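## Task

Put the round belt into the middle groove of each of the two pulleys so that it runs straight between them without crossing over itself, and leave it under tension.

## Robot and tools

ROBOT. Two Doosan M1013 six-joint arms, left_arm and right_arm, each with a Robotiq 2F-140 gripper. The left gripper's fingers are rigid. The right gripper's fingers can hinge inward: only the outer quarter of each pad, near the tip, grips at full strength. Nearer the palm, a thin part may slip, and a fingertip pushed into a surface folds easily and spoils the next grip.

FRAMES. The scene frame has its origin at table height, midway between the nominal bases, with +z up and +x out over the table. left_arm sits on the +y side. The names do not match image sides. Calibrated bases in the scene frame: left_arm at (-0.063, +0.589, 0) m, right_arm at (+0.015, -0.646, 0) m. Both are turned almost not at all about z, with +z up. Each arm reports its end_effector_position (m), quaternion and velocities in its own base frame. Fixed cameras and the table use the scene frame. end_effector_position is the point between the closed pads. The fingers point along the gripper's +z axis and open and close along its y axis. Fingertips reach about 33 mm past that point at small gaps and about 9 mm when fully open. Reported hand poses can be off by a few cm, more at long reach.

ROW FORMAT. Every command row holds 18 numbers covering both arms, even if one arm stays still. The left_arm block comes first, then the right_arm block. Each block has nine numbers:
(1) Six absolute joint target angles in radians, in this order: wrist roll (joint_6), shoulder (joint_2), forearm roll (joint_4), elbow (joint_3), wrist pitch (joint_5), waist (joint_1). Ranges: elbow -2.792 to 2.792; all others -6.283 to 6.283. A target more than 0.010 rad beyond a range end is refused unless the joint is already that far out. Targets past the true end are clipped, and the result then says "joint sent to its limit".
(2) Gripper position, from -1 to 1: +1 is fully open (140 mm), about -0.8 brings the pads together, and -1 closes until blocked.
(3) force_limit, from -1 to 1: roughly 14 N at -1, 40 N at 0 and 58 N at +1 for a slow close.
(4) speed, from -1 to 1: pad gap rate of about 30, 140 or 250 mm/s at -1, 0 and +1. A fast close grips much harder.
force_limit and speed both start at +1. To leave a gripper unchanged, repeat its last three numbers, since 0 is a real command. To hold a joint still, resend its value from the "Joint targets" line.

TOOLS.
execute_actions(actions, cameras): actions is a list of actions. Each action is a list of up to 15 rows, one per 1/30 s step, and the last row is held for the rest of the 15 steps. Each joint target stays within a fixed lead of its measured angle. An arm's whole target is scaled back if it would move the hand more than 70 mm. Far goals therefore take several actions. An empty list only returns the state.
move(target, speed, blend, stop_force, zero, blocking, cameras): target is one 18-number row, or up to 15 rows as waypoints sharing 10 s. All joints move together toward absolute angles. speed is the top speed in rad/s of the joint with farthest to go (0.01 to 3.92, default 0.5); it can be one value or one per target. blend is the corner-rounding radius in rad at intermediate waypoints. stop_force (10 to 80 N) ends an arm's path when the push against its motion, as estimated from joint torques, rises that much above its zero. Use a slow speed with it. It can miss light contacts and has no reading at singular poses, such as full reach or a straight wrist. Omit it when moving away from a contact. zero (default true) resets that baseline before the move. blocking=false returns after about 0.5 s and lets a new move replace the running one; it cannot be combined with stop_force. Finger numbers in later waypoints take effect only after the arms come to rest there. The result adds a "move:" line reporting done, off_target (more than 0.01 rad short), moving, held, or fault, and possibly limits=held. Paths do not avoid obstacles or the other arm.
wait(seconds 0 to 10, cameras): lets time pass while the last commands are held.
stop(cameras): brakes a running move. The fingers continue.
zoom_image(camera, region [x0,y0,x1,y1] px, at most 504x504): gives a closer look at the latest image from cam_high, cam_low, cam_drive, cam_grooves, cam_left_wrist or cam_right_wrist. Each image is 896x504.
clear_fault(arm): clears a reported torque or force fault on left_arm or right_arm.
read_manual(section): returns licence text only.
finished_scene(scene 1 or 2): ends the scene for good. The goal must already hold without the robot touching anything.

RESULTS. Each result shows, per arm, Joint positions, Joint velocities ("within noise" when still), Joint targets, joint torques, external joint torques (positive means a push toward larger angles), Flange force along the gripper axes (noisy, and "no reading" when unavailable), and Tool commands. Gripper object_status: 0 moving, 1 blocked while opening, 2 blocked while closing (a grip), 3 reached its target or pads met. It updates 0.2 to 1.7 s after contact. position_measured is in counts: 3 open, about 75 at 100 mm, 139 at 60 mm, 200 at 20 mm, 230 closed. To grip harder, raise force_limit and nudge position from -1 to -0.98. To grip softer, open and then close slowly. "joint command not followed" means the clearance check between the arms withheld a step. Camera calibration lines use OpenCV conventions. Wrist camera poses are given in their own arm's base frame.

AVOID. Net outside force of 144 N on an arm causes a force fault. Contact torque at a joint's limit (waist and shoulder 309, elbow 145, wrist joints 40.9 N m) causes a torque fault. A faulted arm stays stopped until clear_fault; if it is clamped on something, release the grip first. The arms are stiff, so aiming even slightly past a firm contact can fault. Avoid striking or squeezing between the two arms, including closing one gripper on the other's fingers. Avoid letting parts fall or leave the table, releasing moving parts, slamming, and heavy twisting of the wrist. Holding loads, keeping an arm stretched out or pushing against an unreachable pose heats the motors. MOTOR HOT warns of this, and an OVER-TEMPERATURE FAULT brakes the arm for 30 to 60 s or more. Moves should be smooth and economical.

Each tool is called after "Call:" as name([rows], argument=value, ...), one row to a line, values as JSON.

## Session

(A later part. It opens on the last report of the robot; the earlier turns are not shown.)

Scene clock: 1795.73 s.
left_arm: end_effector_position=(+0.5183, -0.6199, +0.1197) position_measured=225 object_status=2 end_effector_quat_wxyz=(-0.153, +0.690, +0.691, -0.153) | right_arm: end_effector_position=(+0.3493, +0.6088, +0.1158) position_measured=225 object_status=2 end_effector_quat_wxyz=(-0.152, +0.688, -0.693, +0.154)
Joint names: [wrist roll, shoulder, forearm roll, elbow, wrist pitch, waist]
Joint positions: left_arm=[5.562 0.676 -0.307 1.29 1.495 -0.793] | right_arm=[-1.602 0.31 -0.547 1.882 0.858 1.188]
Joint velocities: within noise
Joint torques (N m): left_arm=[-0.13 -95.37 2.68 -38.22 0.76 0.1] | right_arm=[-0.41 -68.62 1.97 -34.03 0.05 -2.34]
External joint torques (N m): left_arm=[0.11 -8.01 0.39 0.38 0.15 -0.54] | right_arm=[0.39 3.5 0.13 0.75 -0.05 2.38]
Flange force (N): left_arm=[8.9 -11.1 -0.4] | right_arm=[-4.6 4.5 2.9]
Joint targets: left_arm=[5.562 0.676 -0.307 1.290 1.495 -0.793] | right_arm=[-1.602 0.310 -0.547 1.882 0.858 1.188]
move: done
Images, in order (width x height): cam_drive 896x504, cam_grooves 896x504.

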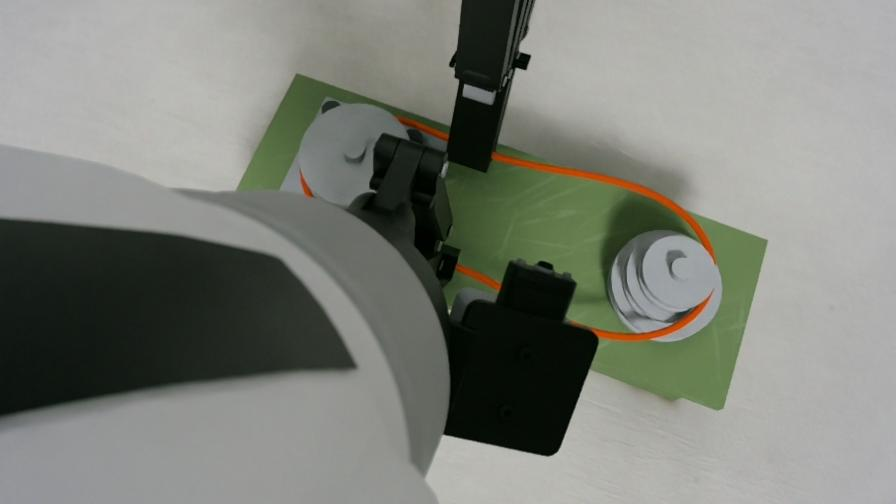

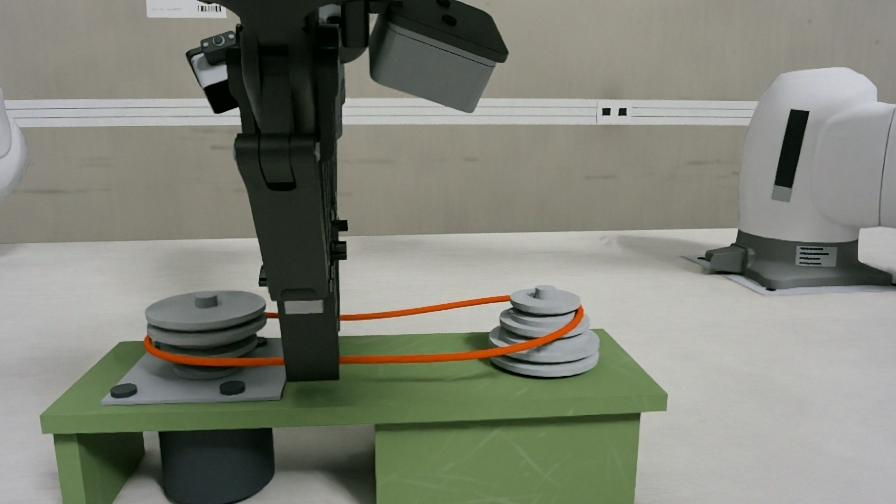

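Call:
move(target=[5.5689,0.6672,-0.3055,1.3052,1.4906,-0.7867,-1,-1,-1,-1.6007,0.3209,-0.5448,1.8677,0.8635,1.1923,-1,-1,-1], speed=0.02, cameras=["cam_grooves","cam_drive"])

Call:
zoom_image(camera="cam_grooves", region=[110, 285, 260, 405])

Call:
zoom_image(camera="cam_grooves", region=[480, 280, 630, 390])

Scene clock: 1876.33 s.
left_arm: end_effector_position=(+0.5182, -0.6118, +0.1197) position_measured=225 object_status=2 end_effector_quat_wxyz=(-0.153, +0.690, +0.691, -0.153) | right_arm: end_effector_position=(+0.3491, +0.6168, +0.1157) position_measured=225 object_status=2 end_effector_quat_wxyz=(-0.152, +0.688, -0.693, +0.154)
Joint names: [wrist roll, shoulder, forearm roll, elbow, wrist pitch, waist]
Joint positions: left_arm=[5.569 0.667 -0.305 1.305 1.491 -0.787] | right_arm=[-1.601 0.321 -0.545 1.868 0.864 1.192]
Joint velocities: within noise
Joint torques (N m): left_arm=[-0.06 -95.23 2.75 -37.76 0.91 0.19] | right_arm=[-0.39 -70.12 1.91 -34.42 0.14 -2.37]
External joint torques (N m): left_arm=[0.03 -7.32 0.35 0.11 0.01 0.33] | right_arm=[0.37 4.37 0.18 1.17 -0.14 2.38]
Flange force (N): left_arm=[8.3 -9.3 -0.8] | right_arm=[-4.9 4.9 4.0]
Joint targets: left_arm=[5.569 0.667 -0.305 1.305 1.491 -0.787] | right_arm=[-1.601 0.321 -0.545 1.868 0.864 1.192]
move: done
Images, in order (width x height): cam_drive 896x504, cam_grooves 896x504.

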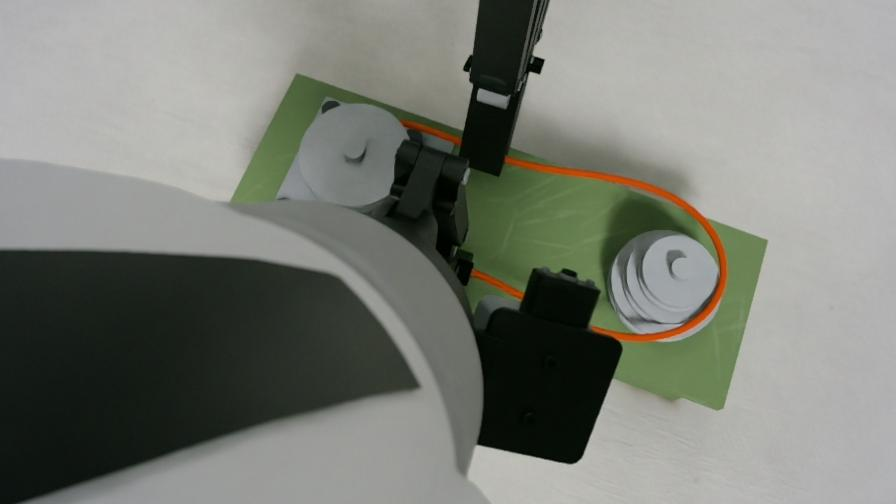

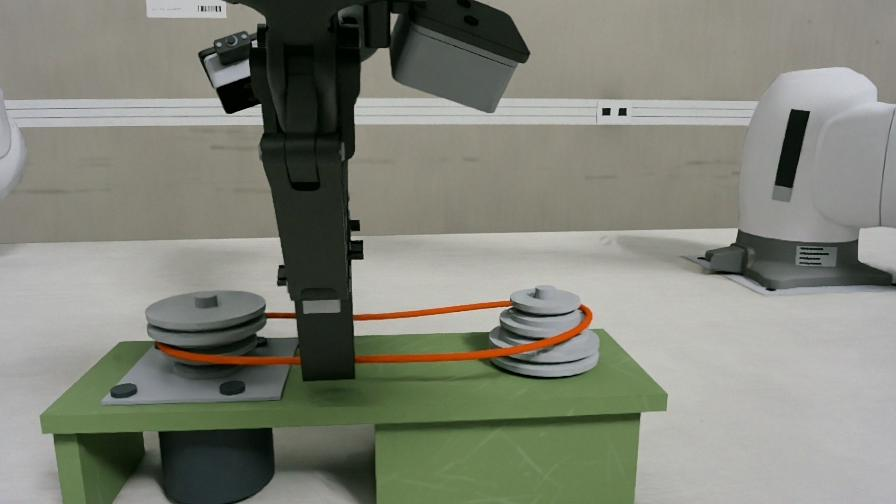

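Scaled by 3.360 from the camera's 896x504 image, which has a finer 1280x720 frame.

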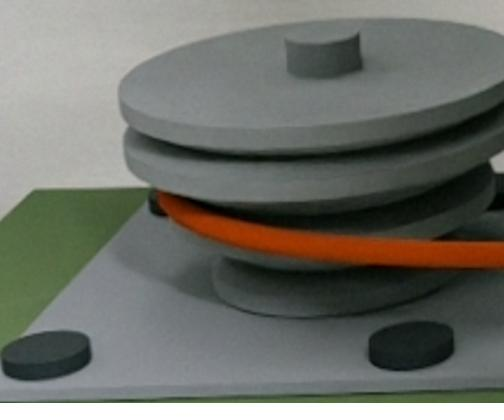

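Scaled by 3.360 from the camera's 896x504 image, which has a finer 1280x720 frame.

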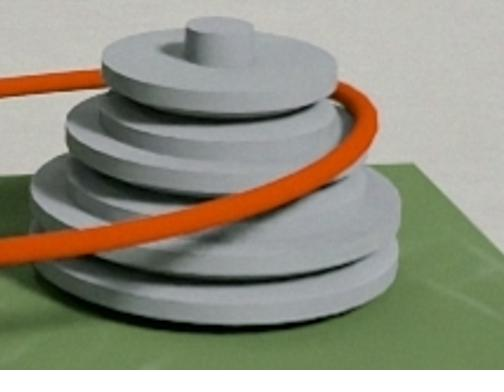

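Call:
move(target=[5.5726,0.6629,-0.3046,1.3128,1.4884,-0.7836,-1,-1,-1,-1.6000,0.3261,-0.5439,1.8604,0.8663,1.1947,-1,-1,-1], speed=0.02, cameras=["cam_grooves","cam_drive"])

Call:
zoom_image(camera="cam_grooves", region=[110, 285, 260, 405])

Call:
zoom_image(camera="cam_grooves", region=[480, 280, 630, 390])

Scene clock: 1892.37 s.
left_arm: end_effector_position=(+0.5180, -0.6078, +0.1196) position_measured=225 object_status=2 end_effector_quat_wxyz=(-0.153, +0.690, +0.691, -0.153) | right_arm: end_effector_position=(+0.3490, +0.6208, +0.1156) position_measured=225 object_status=2 end_effector_quat_wxyz=(-0.152, +0.688, -0.693, +0.154)
Joint names: [wrist roll, shoulder, forearm roll, elbow, wrist pitch, waist]
Joint positions: left_arm=[5.573 0.663 -0.305 1.313 1.488 -0.784] | right_arm=[-1.6 0.326 -0.544 1.86 0.866 1.195]
Joint velocities: within noise
Joint torques (N m): left_arm=[-0.03 -94.1 3.99 -36.2 1.41 2.46] | right_arm=[-0.44 -71.01 2.19 -35.99 -1.28 -0.63]
External joint torques (N m): left_arm=[0.01 -7.98 -0.93 -1.4 -0.48 -2.86] | right_arm=[0.42 4.36 -0.08 2.48 1.28 0.56]
Flange force (N): left_arm=[3.6 -10.8 -1.2] | right_arm=[-2.3 3.5 3.7]
Joint targets: left_arm=[5.573 0.663 -0.305 1.313 1.488 -0.784] | right_arm=[-1.600 0.326 -0.544 1.860 0.866 1.195]
move: done
Images, in order (width x height): cam_drive 896x504, cam_grooves 896x504.

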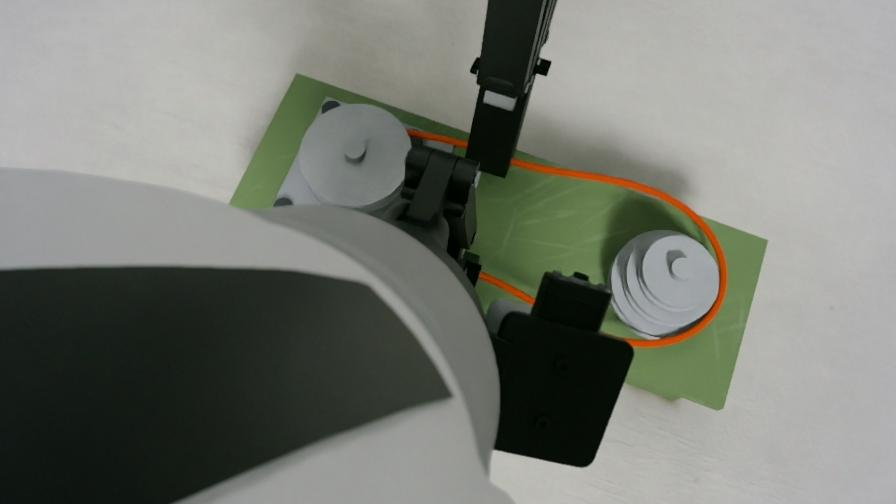

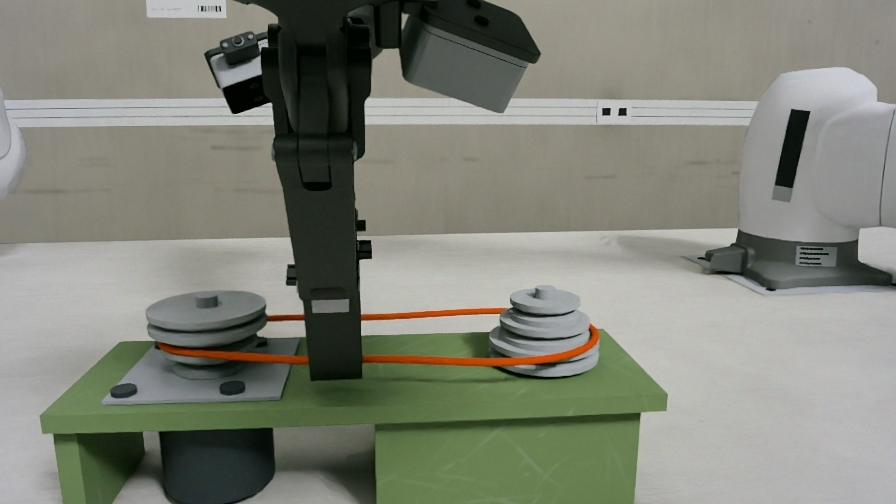

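Scaled by 3.360 from the camera's 896x504 image, which has a finer 1280x720 frame.

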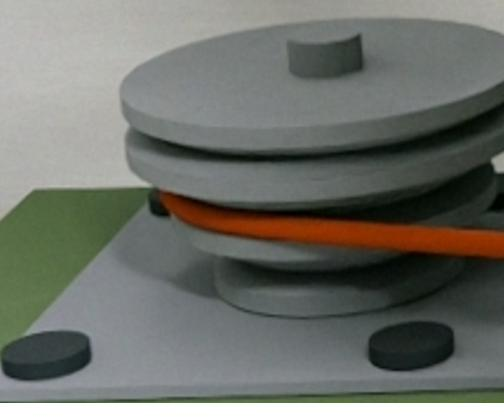

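Scaled by 3.360 from the camera's 896x504 image, which has a finer 1280x720 frame.

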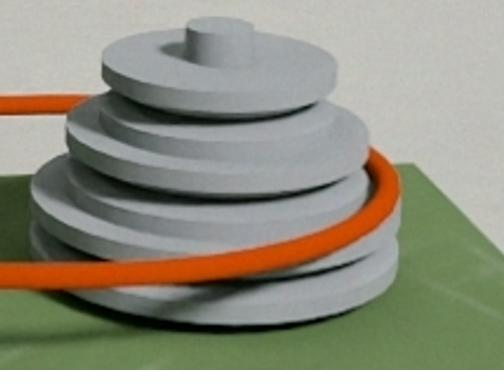

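Call:
move(target=[5.5703,0.6599,-0.3046,1.3084,1.4954,-0.7836,-1,-1,-1,-1.6060,0.3213,-0.5401,1.8561,0.8741,1.1947,-1,-1,-1], speed=0.02, cameras=["cam_grooves","cam_drive","cam_left_wrist"])

Call:
zoom_image(camera="cam_grooves", region=[110, 285, 260, 405])

Call:
zoom_image(camera="cam_grooves", region=[480, 280, 630, 390])

Scene clock: 1921.27 s.
left_arm: end_effector_position=(+0.5181, -0.6080, +0.1246) position_measured=225 object_status=2 end_effector_quat_wxyz=(-0.153, +0.690, +0.691, -0.153) | right_arm: end_effector_position=(+0.3491, +0.6209, +0.1207) position_measured=225 object_status=2 end_effector_quat_wxyz=(-0.153, +0.688, -0.693, +0.154)
Joint names: [wrist roll, shoulder, forearm roll, elbow, wrist pitch, waist]
Joint positions: left_arm=[5.57 0.66 -0.305 1.308 1.495 -0.784] | right_arm=[-1.606 0.321 -0.54 1.856 0.874 1.195]
Joint velocities: within noise
Joint torques (N m): left_arm=[-0.07 -93.93 3.83 -37.2 1.35 1.48] | right_arm=[-0.41 -70.87 2.15 -36.22 -1.25 -0.73]
External joint torques (N m): left_arm=[0.05 -8.16 -0.73 -0.56 -0.43 -1.1] | right_arm=[0.39 4.49 0 2.51 1.24 0.85]
Flange force (N): left_arm=[6.8 -10.9 -0.5] | right_arm=[-2.6 3.8 3.6]
Joint targets: left_arm=[5.570 0.660 -0.305 1.308 1.495 -0.784] | right_arm=[-1.606 0.321 -0.540 1.856 0.874 1.195]
move: done
camera_calibration:
cam_left_wrist: T_world_to_cam=[[0.906967, -0.0037605, -0.421185, -0.411737], [0.135325, -0.944343, 0.299838, -0.676434], [-0.39887, -0.32894, -0.85598, 0.255659], [0, 0, 0, 1]] pos_world=[0.566945, -0.556238, 0.248242]
Images, in order (width x height): cam_drive 896x504, cam_grooves 896x504, cam_left_wrist 896x504.

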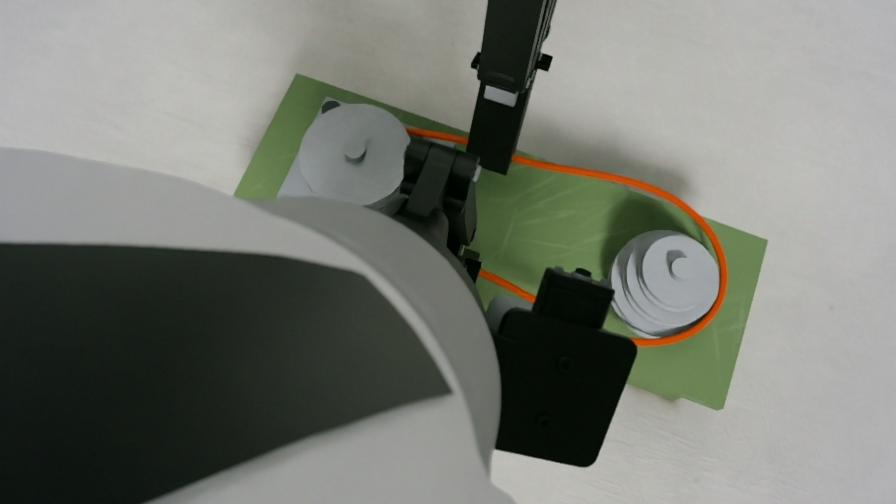

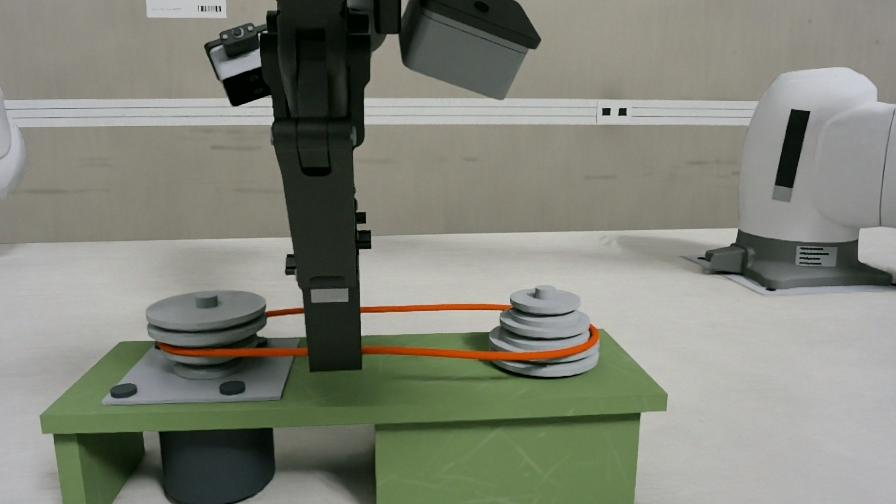

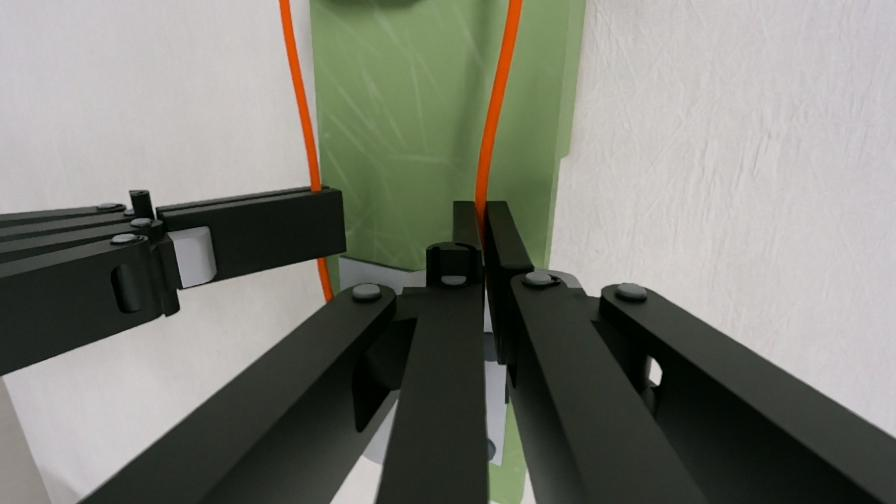

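Scaled by 3.360 from the camera's 896x504 image, which has a finer 1280x720 frame.

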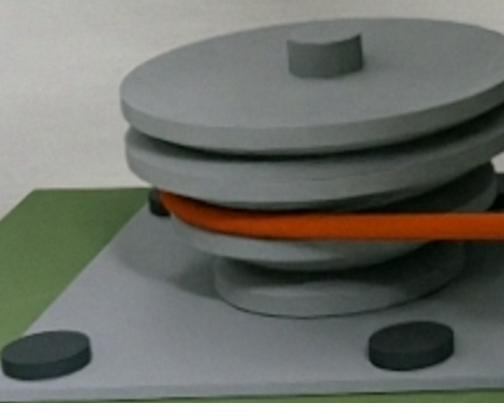

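Scaled by 3.360 from the camera's 896x504 image, which has a finer 1280x720 frame.

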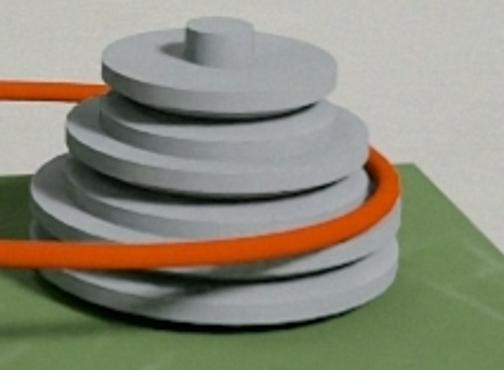

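Call:
move([
  [5.5726,0.6629,-0.3046,1.3128,1.4884,-0.7836,-1,-1,-1,-1.6000,0.3261,-0.5439,1.8604,0.8663,1.1947,-1,-1,-1],
  [5.5726,0.6629,-0.3046,1.3128,1.4884,-0.7836,-0.7,-1,-1,-1.6000,0.3261,-0.5439,1.8604,0.8663,1.1947,-1,-1,-1],
], speed=0.02, cameras=["cam_grooves","cam_drive","cam_left_wrist","cam_right_wrist"])

Call:
zoom_image(camera="cam_grooves", region=[110, 285, 260, 405])

Call:
zoom_image(camera="cam_grooves", region=[480, 280, 630, 390])

Scene clock: 2029.13 s.
left_arm: end_effector_position=(+0.5180, -0.6078, +0.1196) position_measured=217 object_status=3 end_effector_quat_wxyz=(-0.153, +0.690, +0.691, -0.153) | right_arm: end_effector_position=(+0.3490, +0.6208, +0.1156) position_measured=225 object_status=2 end_effector_quat_wxyz=(-0.152, +0.688, -0.693, +0.154)
Joint names: [wrist roll, shoulder, forearm roll, elbow, wrist pitch, waist]
Joint positions: left_arm=[5.573 0.663 -0.305 1.313 1.488 -0.784] | right_arm=[-1.6 0.326 -0.544 1.86 0.866 1.195]
Joint velocities: within noise
Joint torques (N m): left_arm=[-0.07 -94.22 2.71 -37.76 0.82 -0.22] | right_arm=[-0.4 -70.84 1.93 -34.08 0.03 -2.69]
External joint torques (N m): left_arm=[0.05 -7.92 0.37 0.11 0.11 0.04] | right_arm=[0.38 4.11 0.19 0.67 -0.02 2.75]
Flange force (N): left_arm=[8.6 -10.3 -1.0] | right_arm=[-5.7 4.9 3.1]
Joint targets: left_arm=[5.573 0.663 -0.305 1.313 1.488 -0.784] | right_arm=[-1.600 0.326 -0.544 1.860 0.866 1.195]
move: done
camera_calibration:
cam_left_wrist: T_world_to_cam=[[0.906985, -0.00375223, -0.421147, -0.413766], [0.135233, -0.944415, 0.299653, -0.674769], [-0.398862, -0.328733, -0.856063, 0.251502], [0, 0, 0, 1]] pos_world=[0.566845, -0.556138, 0.243241]
cam_right_wrist: T_world_to_cam=[[-0.906553, 0.0112277, -0.421942, 0.370433], [-0.142833, 0.932512, 0.331694, -0.565733], [0.39719, 0.360965, -0.843768, -0.123176], [0, 0, 0, 1]] pos_world=[0.303936, 0.567856, 0.24002]
Images, in order (width x height): cam_drive 896x504, cam_grooves 896x504, cam_left_wrist 896x504, cam_right_wrist 896x504.

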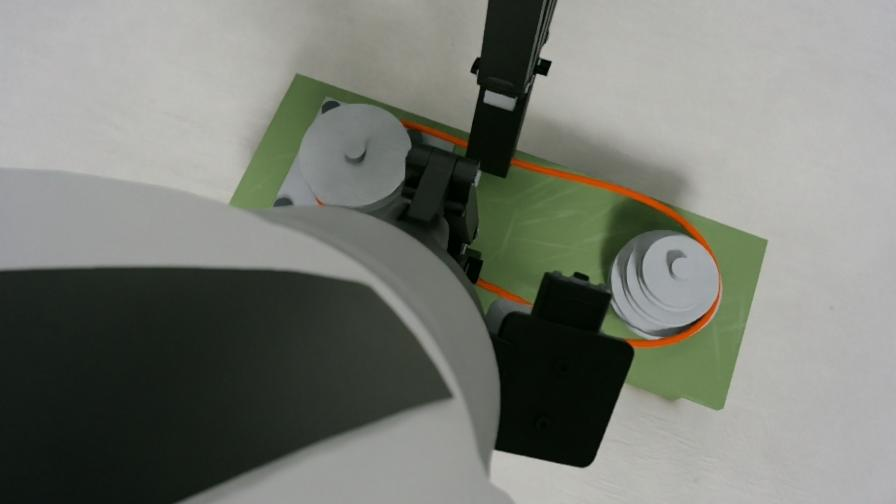

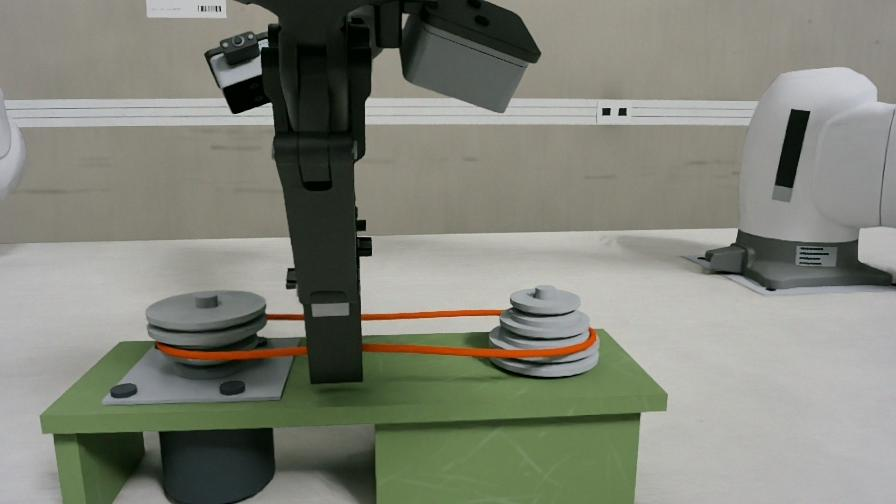

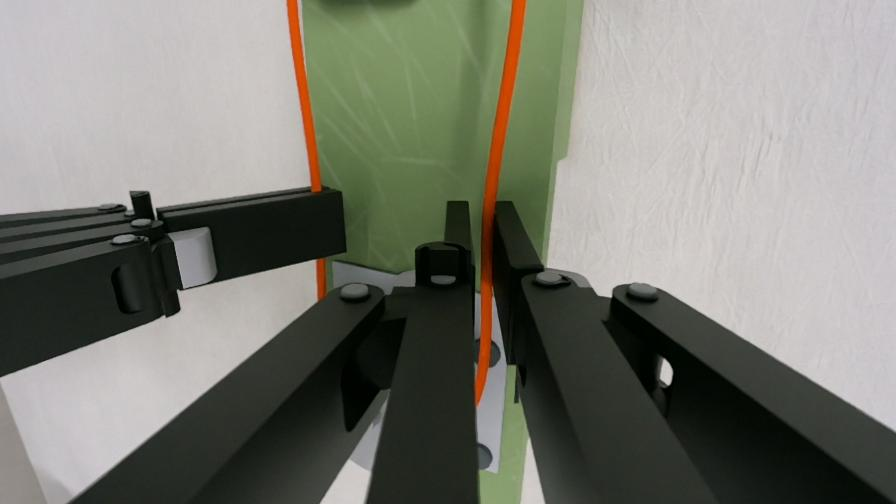

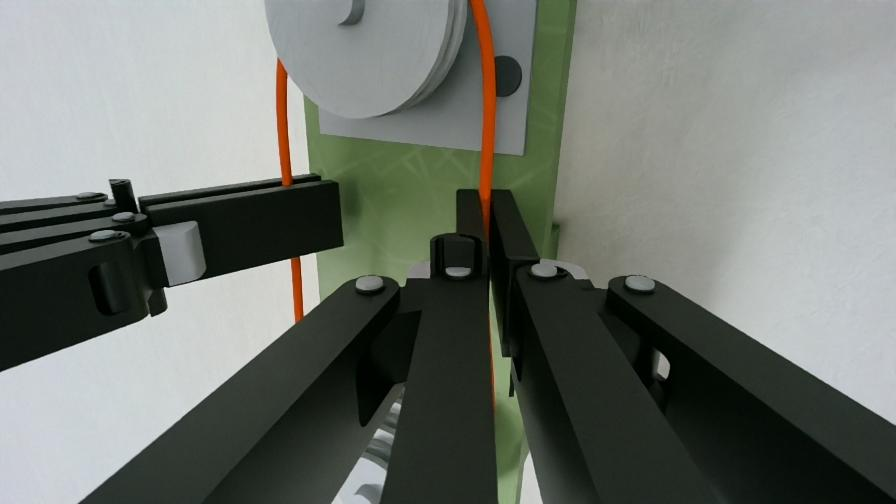

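Scaled by 3.360 from the camera's 896x504 image, which has a finer 1280x720 frame.

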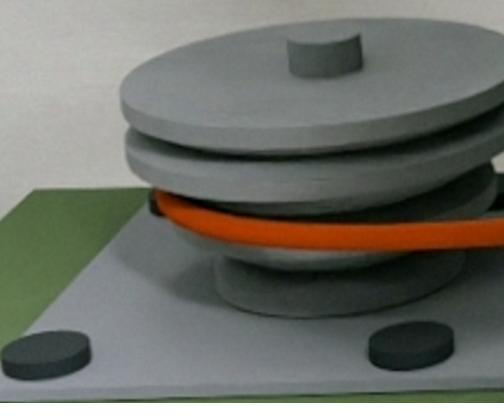

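Scaled by 3.360 from the camera's 896x504 image, which has a finer 1280x720 frame.

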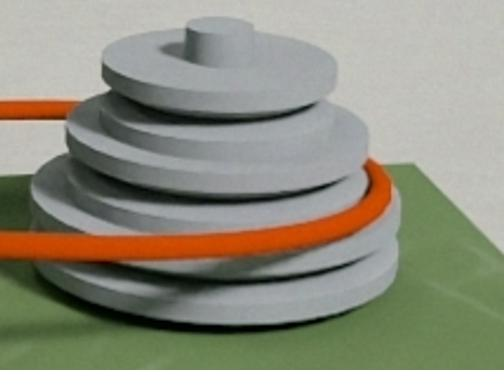

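Call:
move(target=[5.6395,0.5959,-0.2850,1.4212,1.4653,-0.7209,-0.7,-1,-1,-1.6000,0.3261,-0.5439,1.8604,0.8663,1.1947,-1,-1,-1], speed=0.05, cameras=["cam_grooves","cam_drive","cam_left_wrist","cam_right_wrist"])

Call:
zoom_image(camera="cam_grooves", region=[110, 285, 260, 405])

Call:
zoom_image(camera="cam_grooves", region=[480, 280, 630, 390])

Scene clock: 2105.27 s.
left_arm: end_effector_position=(+0.5225, -0.5369, +0.1230) position_measured=217 object_status=3 end_effector_quat_wxyz=(-0.153, +0.690, +0.691, -0.153) | right_arm: end_effector_position=(+0.3490, +0.6208, +0.1156) position_measured=225 object_status=2 end_effector_quat_wxyz=(-0.152, +0.688, -0.693, +0.154)
Joint names: [wrist roll, shoulder, forearm roll, elbow, wrist pitch, waist]
Joint positions: left_arm=[5.639 0.596 -0.285 1.421 1.465 -0.721] | right_arm=[-1.6 0.326 -0.544 1.86 0.866 1.195]
Joint velocities: within noise
Joint torques (N m): left_arm=[-0.09 -88.07 2.69 -36.95 0.81 0.14] | right_arm=[-0.43 -70.79 1.99 -34.12 0.02 -2.45]
External joint torques (N m): left_arm=[0.07 -7.59 0.42 0.23 0.16 0.34] | right_arm=[0.4 4.26 0.12 0.76 -0.02 2.43]
Flange force (N): left_arm=[7.8 -10.0 -1.3] | right_arm=[-5.6 4.6 3.6]
Joint targets: left_arm=[5.639 0.596 -0.285 1.421 1.465 -0.721] | right_arm=[-1.600 0.326 -0.544 1.860 0.866 1.195]
move: done
camera_calibration:
cam_left_wrist: T_world_to_cam=[[0.907027, -0.00376157, -0.421057, -0.41611], [0.135239, -0.944379, 0.299763, -0.609437], [-0.398765, -0.328836, -0.856069, 0.279371], [0, 0, 0, 1]] pos_world=[0.571245, -0.485238, 0.246642]
cam_right_wrist: T_world_to_cam=[[-0.906553, 0.0112277, -0.421942, 0.370433], [-0.142833, 0.932512, 0.331694, -0.565733], [0.39719, 0.360965, -0.843768, -0.123176], [0, 0, 0, 1]] pos_world=[0.303936, 0.567856, 0.24002]
Images, in order (width x height): cam_drive 896x504, cam_grooves 896x504, cam_left_wrist 896x504, cam_right_wrist 896x504.

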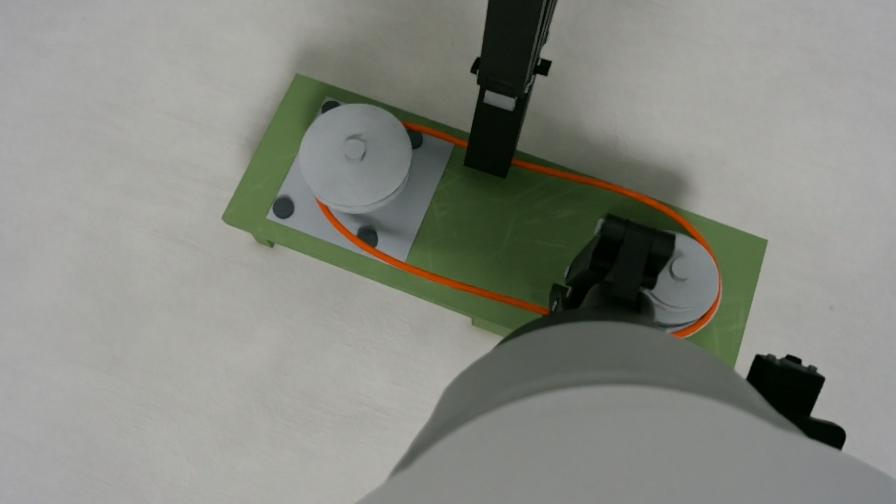

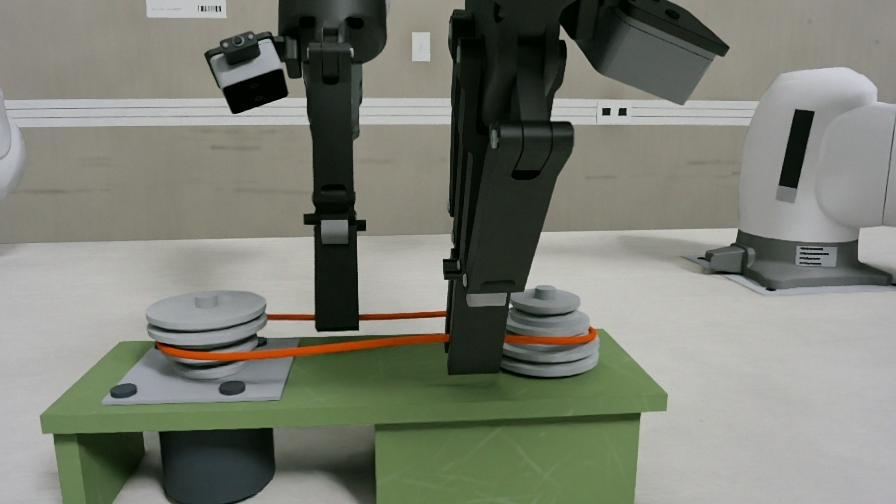

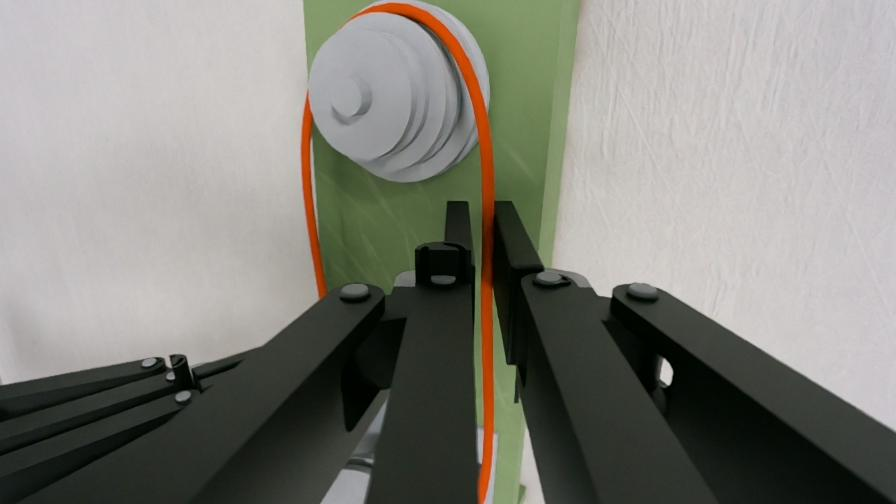

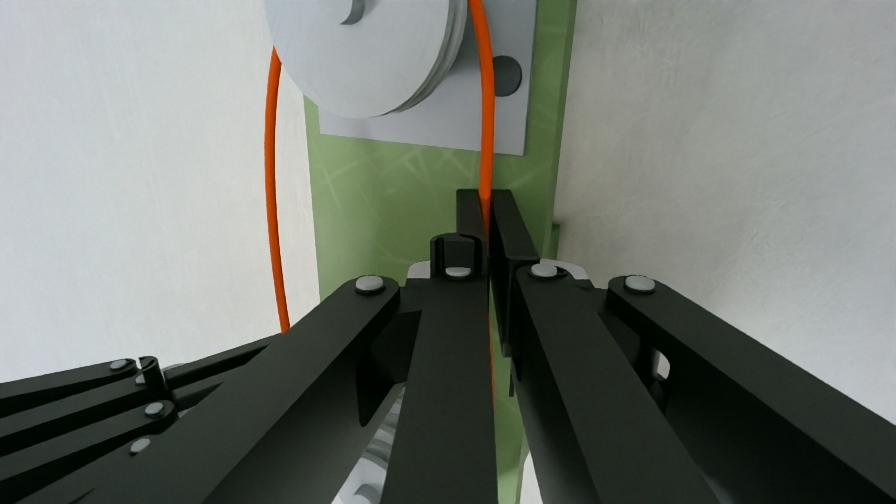

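Scaled by 3.360 from the camera's 896x504 image, which has a finer 1280x720 frame.

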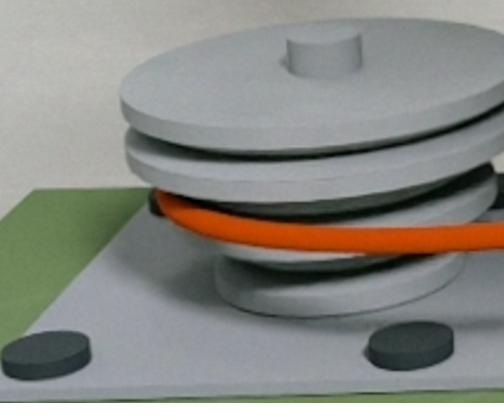

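Scaled by 3.360 from the camera's 896x504 image, which has a finer 1280x720 frame.

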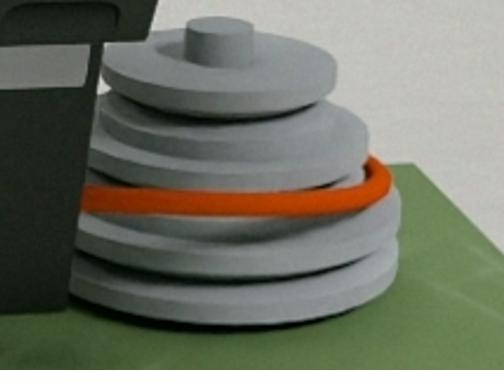

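Call:
execute_actions(actions=[])

Scene clock: 2173.07 s.
left_arm: end_effector_position=(+0.5224, -0.5369, +0.1230) position_measured=217 object_status=3 end_effector_quat_wxyz=(-0.153, +0.690, +0.691, -0.153) | right_arm: end_effector_position=(+0.3490, +0.6208, +0.1156) position_measured=225 object_status=2 end_effector_quat_wxyz=(-0.152, +0.688, -0.693, +0.154)
Joint names: [wrist roll, shoulder, forearm roll, elbow, wrist pitch, waist]
Joint positions: left_arm=[5.64 0.596 -0.285 1.421 1.465 -0.721] | right_arm=[-1.6 0.326 -0.544 1.86 0.866 1.195]
Joint velocities: within noise
Joint torques (N m): left_arm=[-0.01 -87.86 2.75 -36.98 0.83 0.51] | right_arm=[-0.38 -70.52 1.97 -34.11 0.02 -2.45]
External joint torques (N m): left_arm=[-0.01 -7.81 0.34 0.13 0.14 -0.7] | right_arm=[0.36 3.89 0.13 0.69 -0.02 2.47]
Flange force (N): left_arm=[6.9 -11.0 -1.1] | right_arm=[-5.2 4.5 3.1]
Joint targets: left_arm=[5.639 0.596 -0.285 1.421 1.465 -0.721] | right_arm=[-1.600 0.326 -0.544 1.860 0.866 1.195]
Tool commands: left_gripper/position=-0.7 left_gripper/force_limit=-1.0 left_gripper/speed=-1.0 right_gripper/position=-1.0 right_gripper/force_limit=-1.0 right_gripper/speed=-1.0
camera_calibration:
cam_left_wrist: T_world_to_cam=[[0.907027, -0.00376157, -0.421057, -0.41611], [0.135239, -0.944379, 0.299763, -0.609437], [-0.398765, -0.328836, -0.856069, 0.279371], [0, 0, 0, 1]] pos_world=[0.571245, -0.485238, 0.246642]
cam_right_wrist: T_world_to_cam=[[-0.906553, 0.0112277, -0.421942, 0.370433], [-0.142833, 0.932512, 0.331694, -0.565733], [0.39719, 0.360965, -0.843768, -0.123176], [0, 0, 0, 1]] pos_world=[0.303936, 0.567856, 0.24002]

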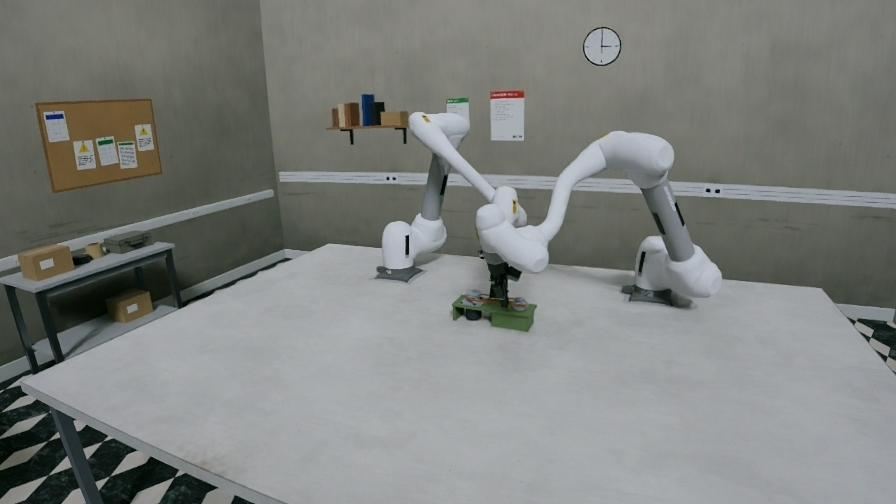

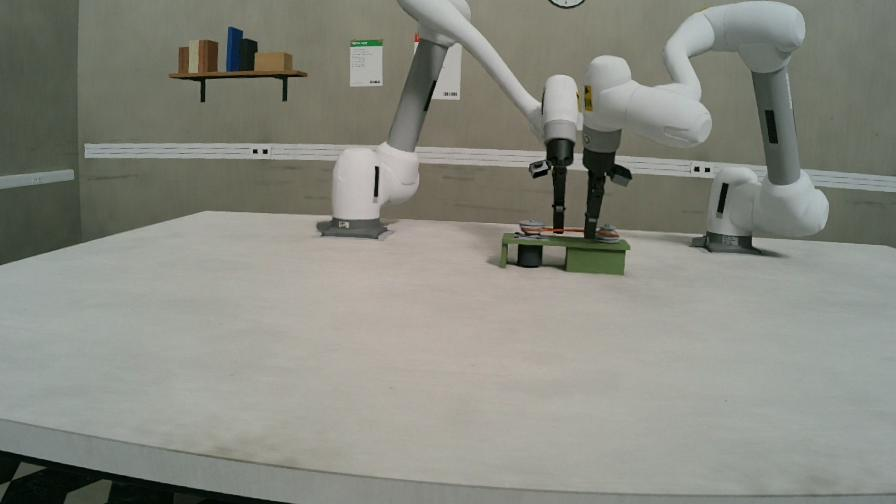

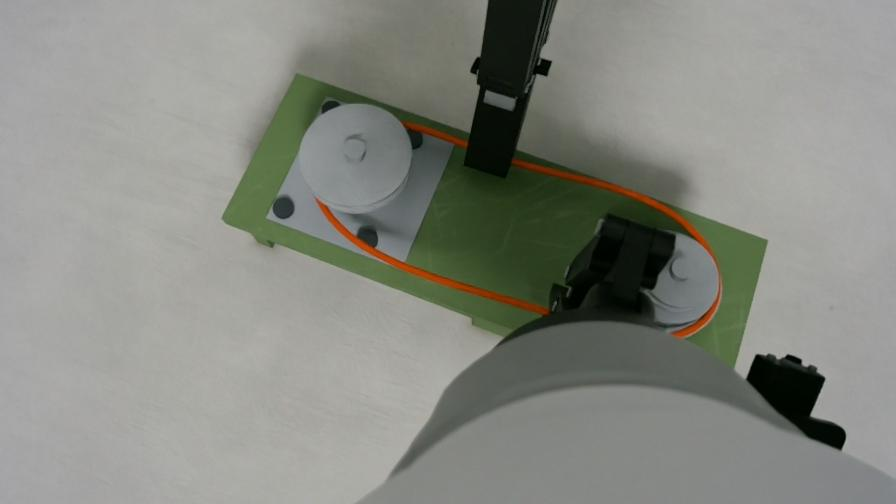

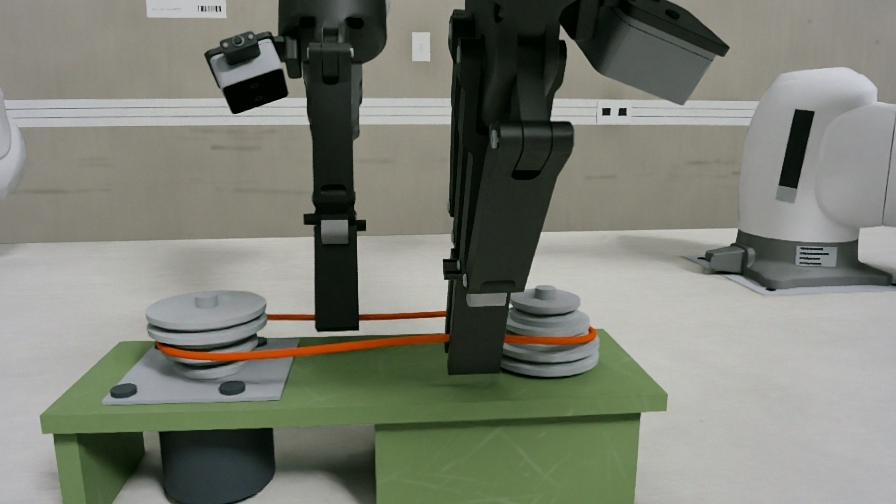

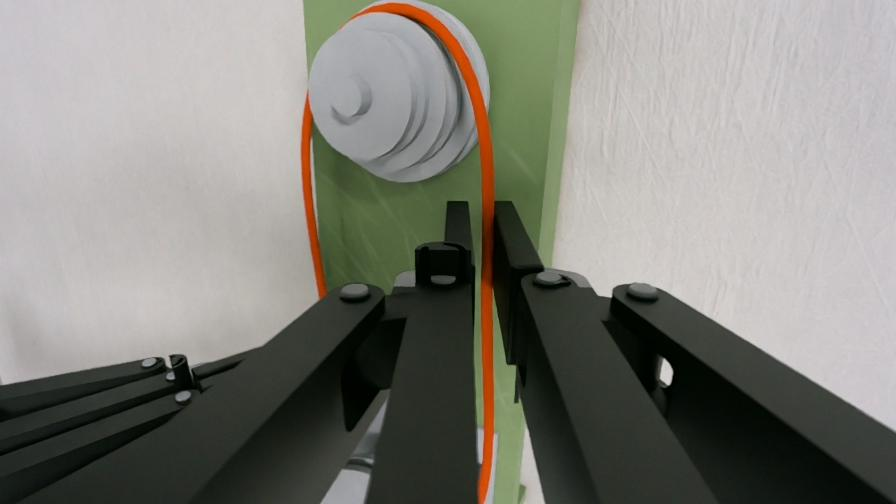

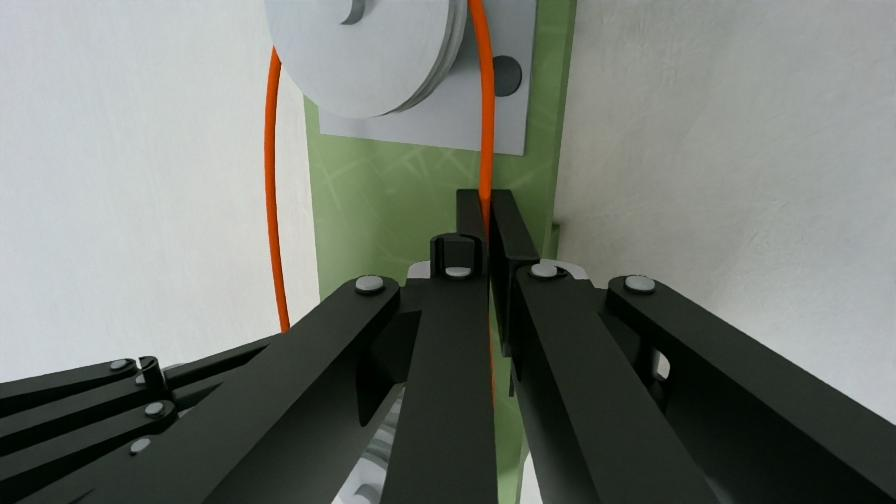

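Call:
zoom_image(camera="cam_grooves", region=[110, 275, 290, 405])

Call:
zoom_image(camera="cam_grooves", region=[440, 275, 620, 405])

Call:
zoom_image(camera="cam_left_wrist", region=[260, 0, 560, 220])

Scaled by 2.800 from the camera's 896x504 image, which has a finer 1280x720 frame.

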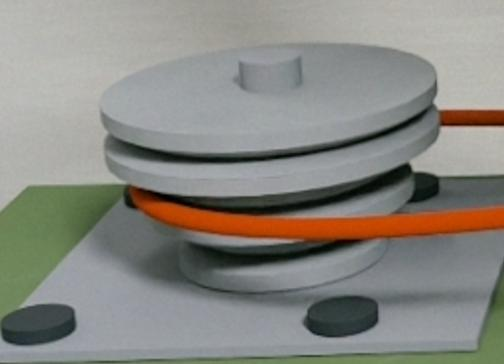

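Scaled by 2.800 from the camera's 896x504 image, which has a finer 1280x720 frame.

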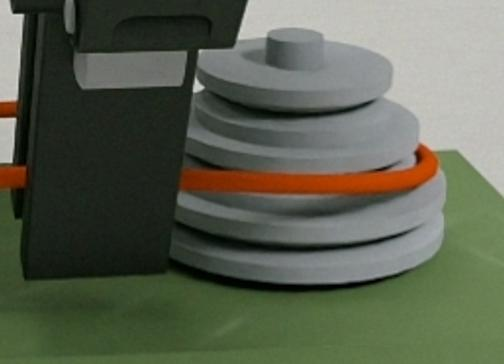

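Scaled by 1.680 from the camera's 896x504 image, which has a finer 1280x720 frame.

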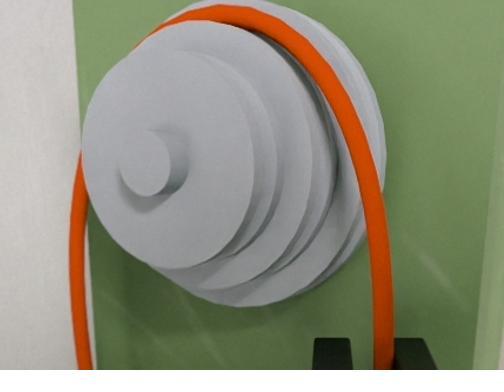

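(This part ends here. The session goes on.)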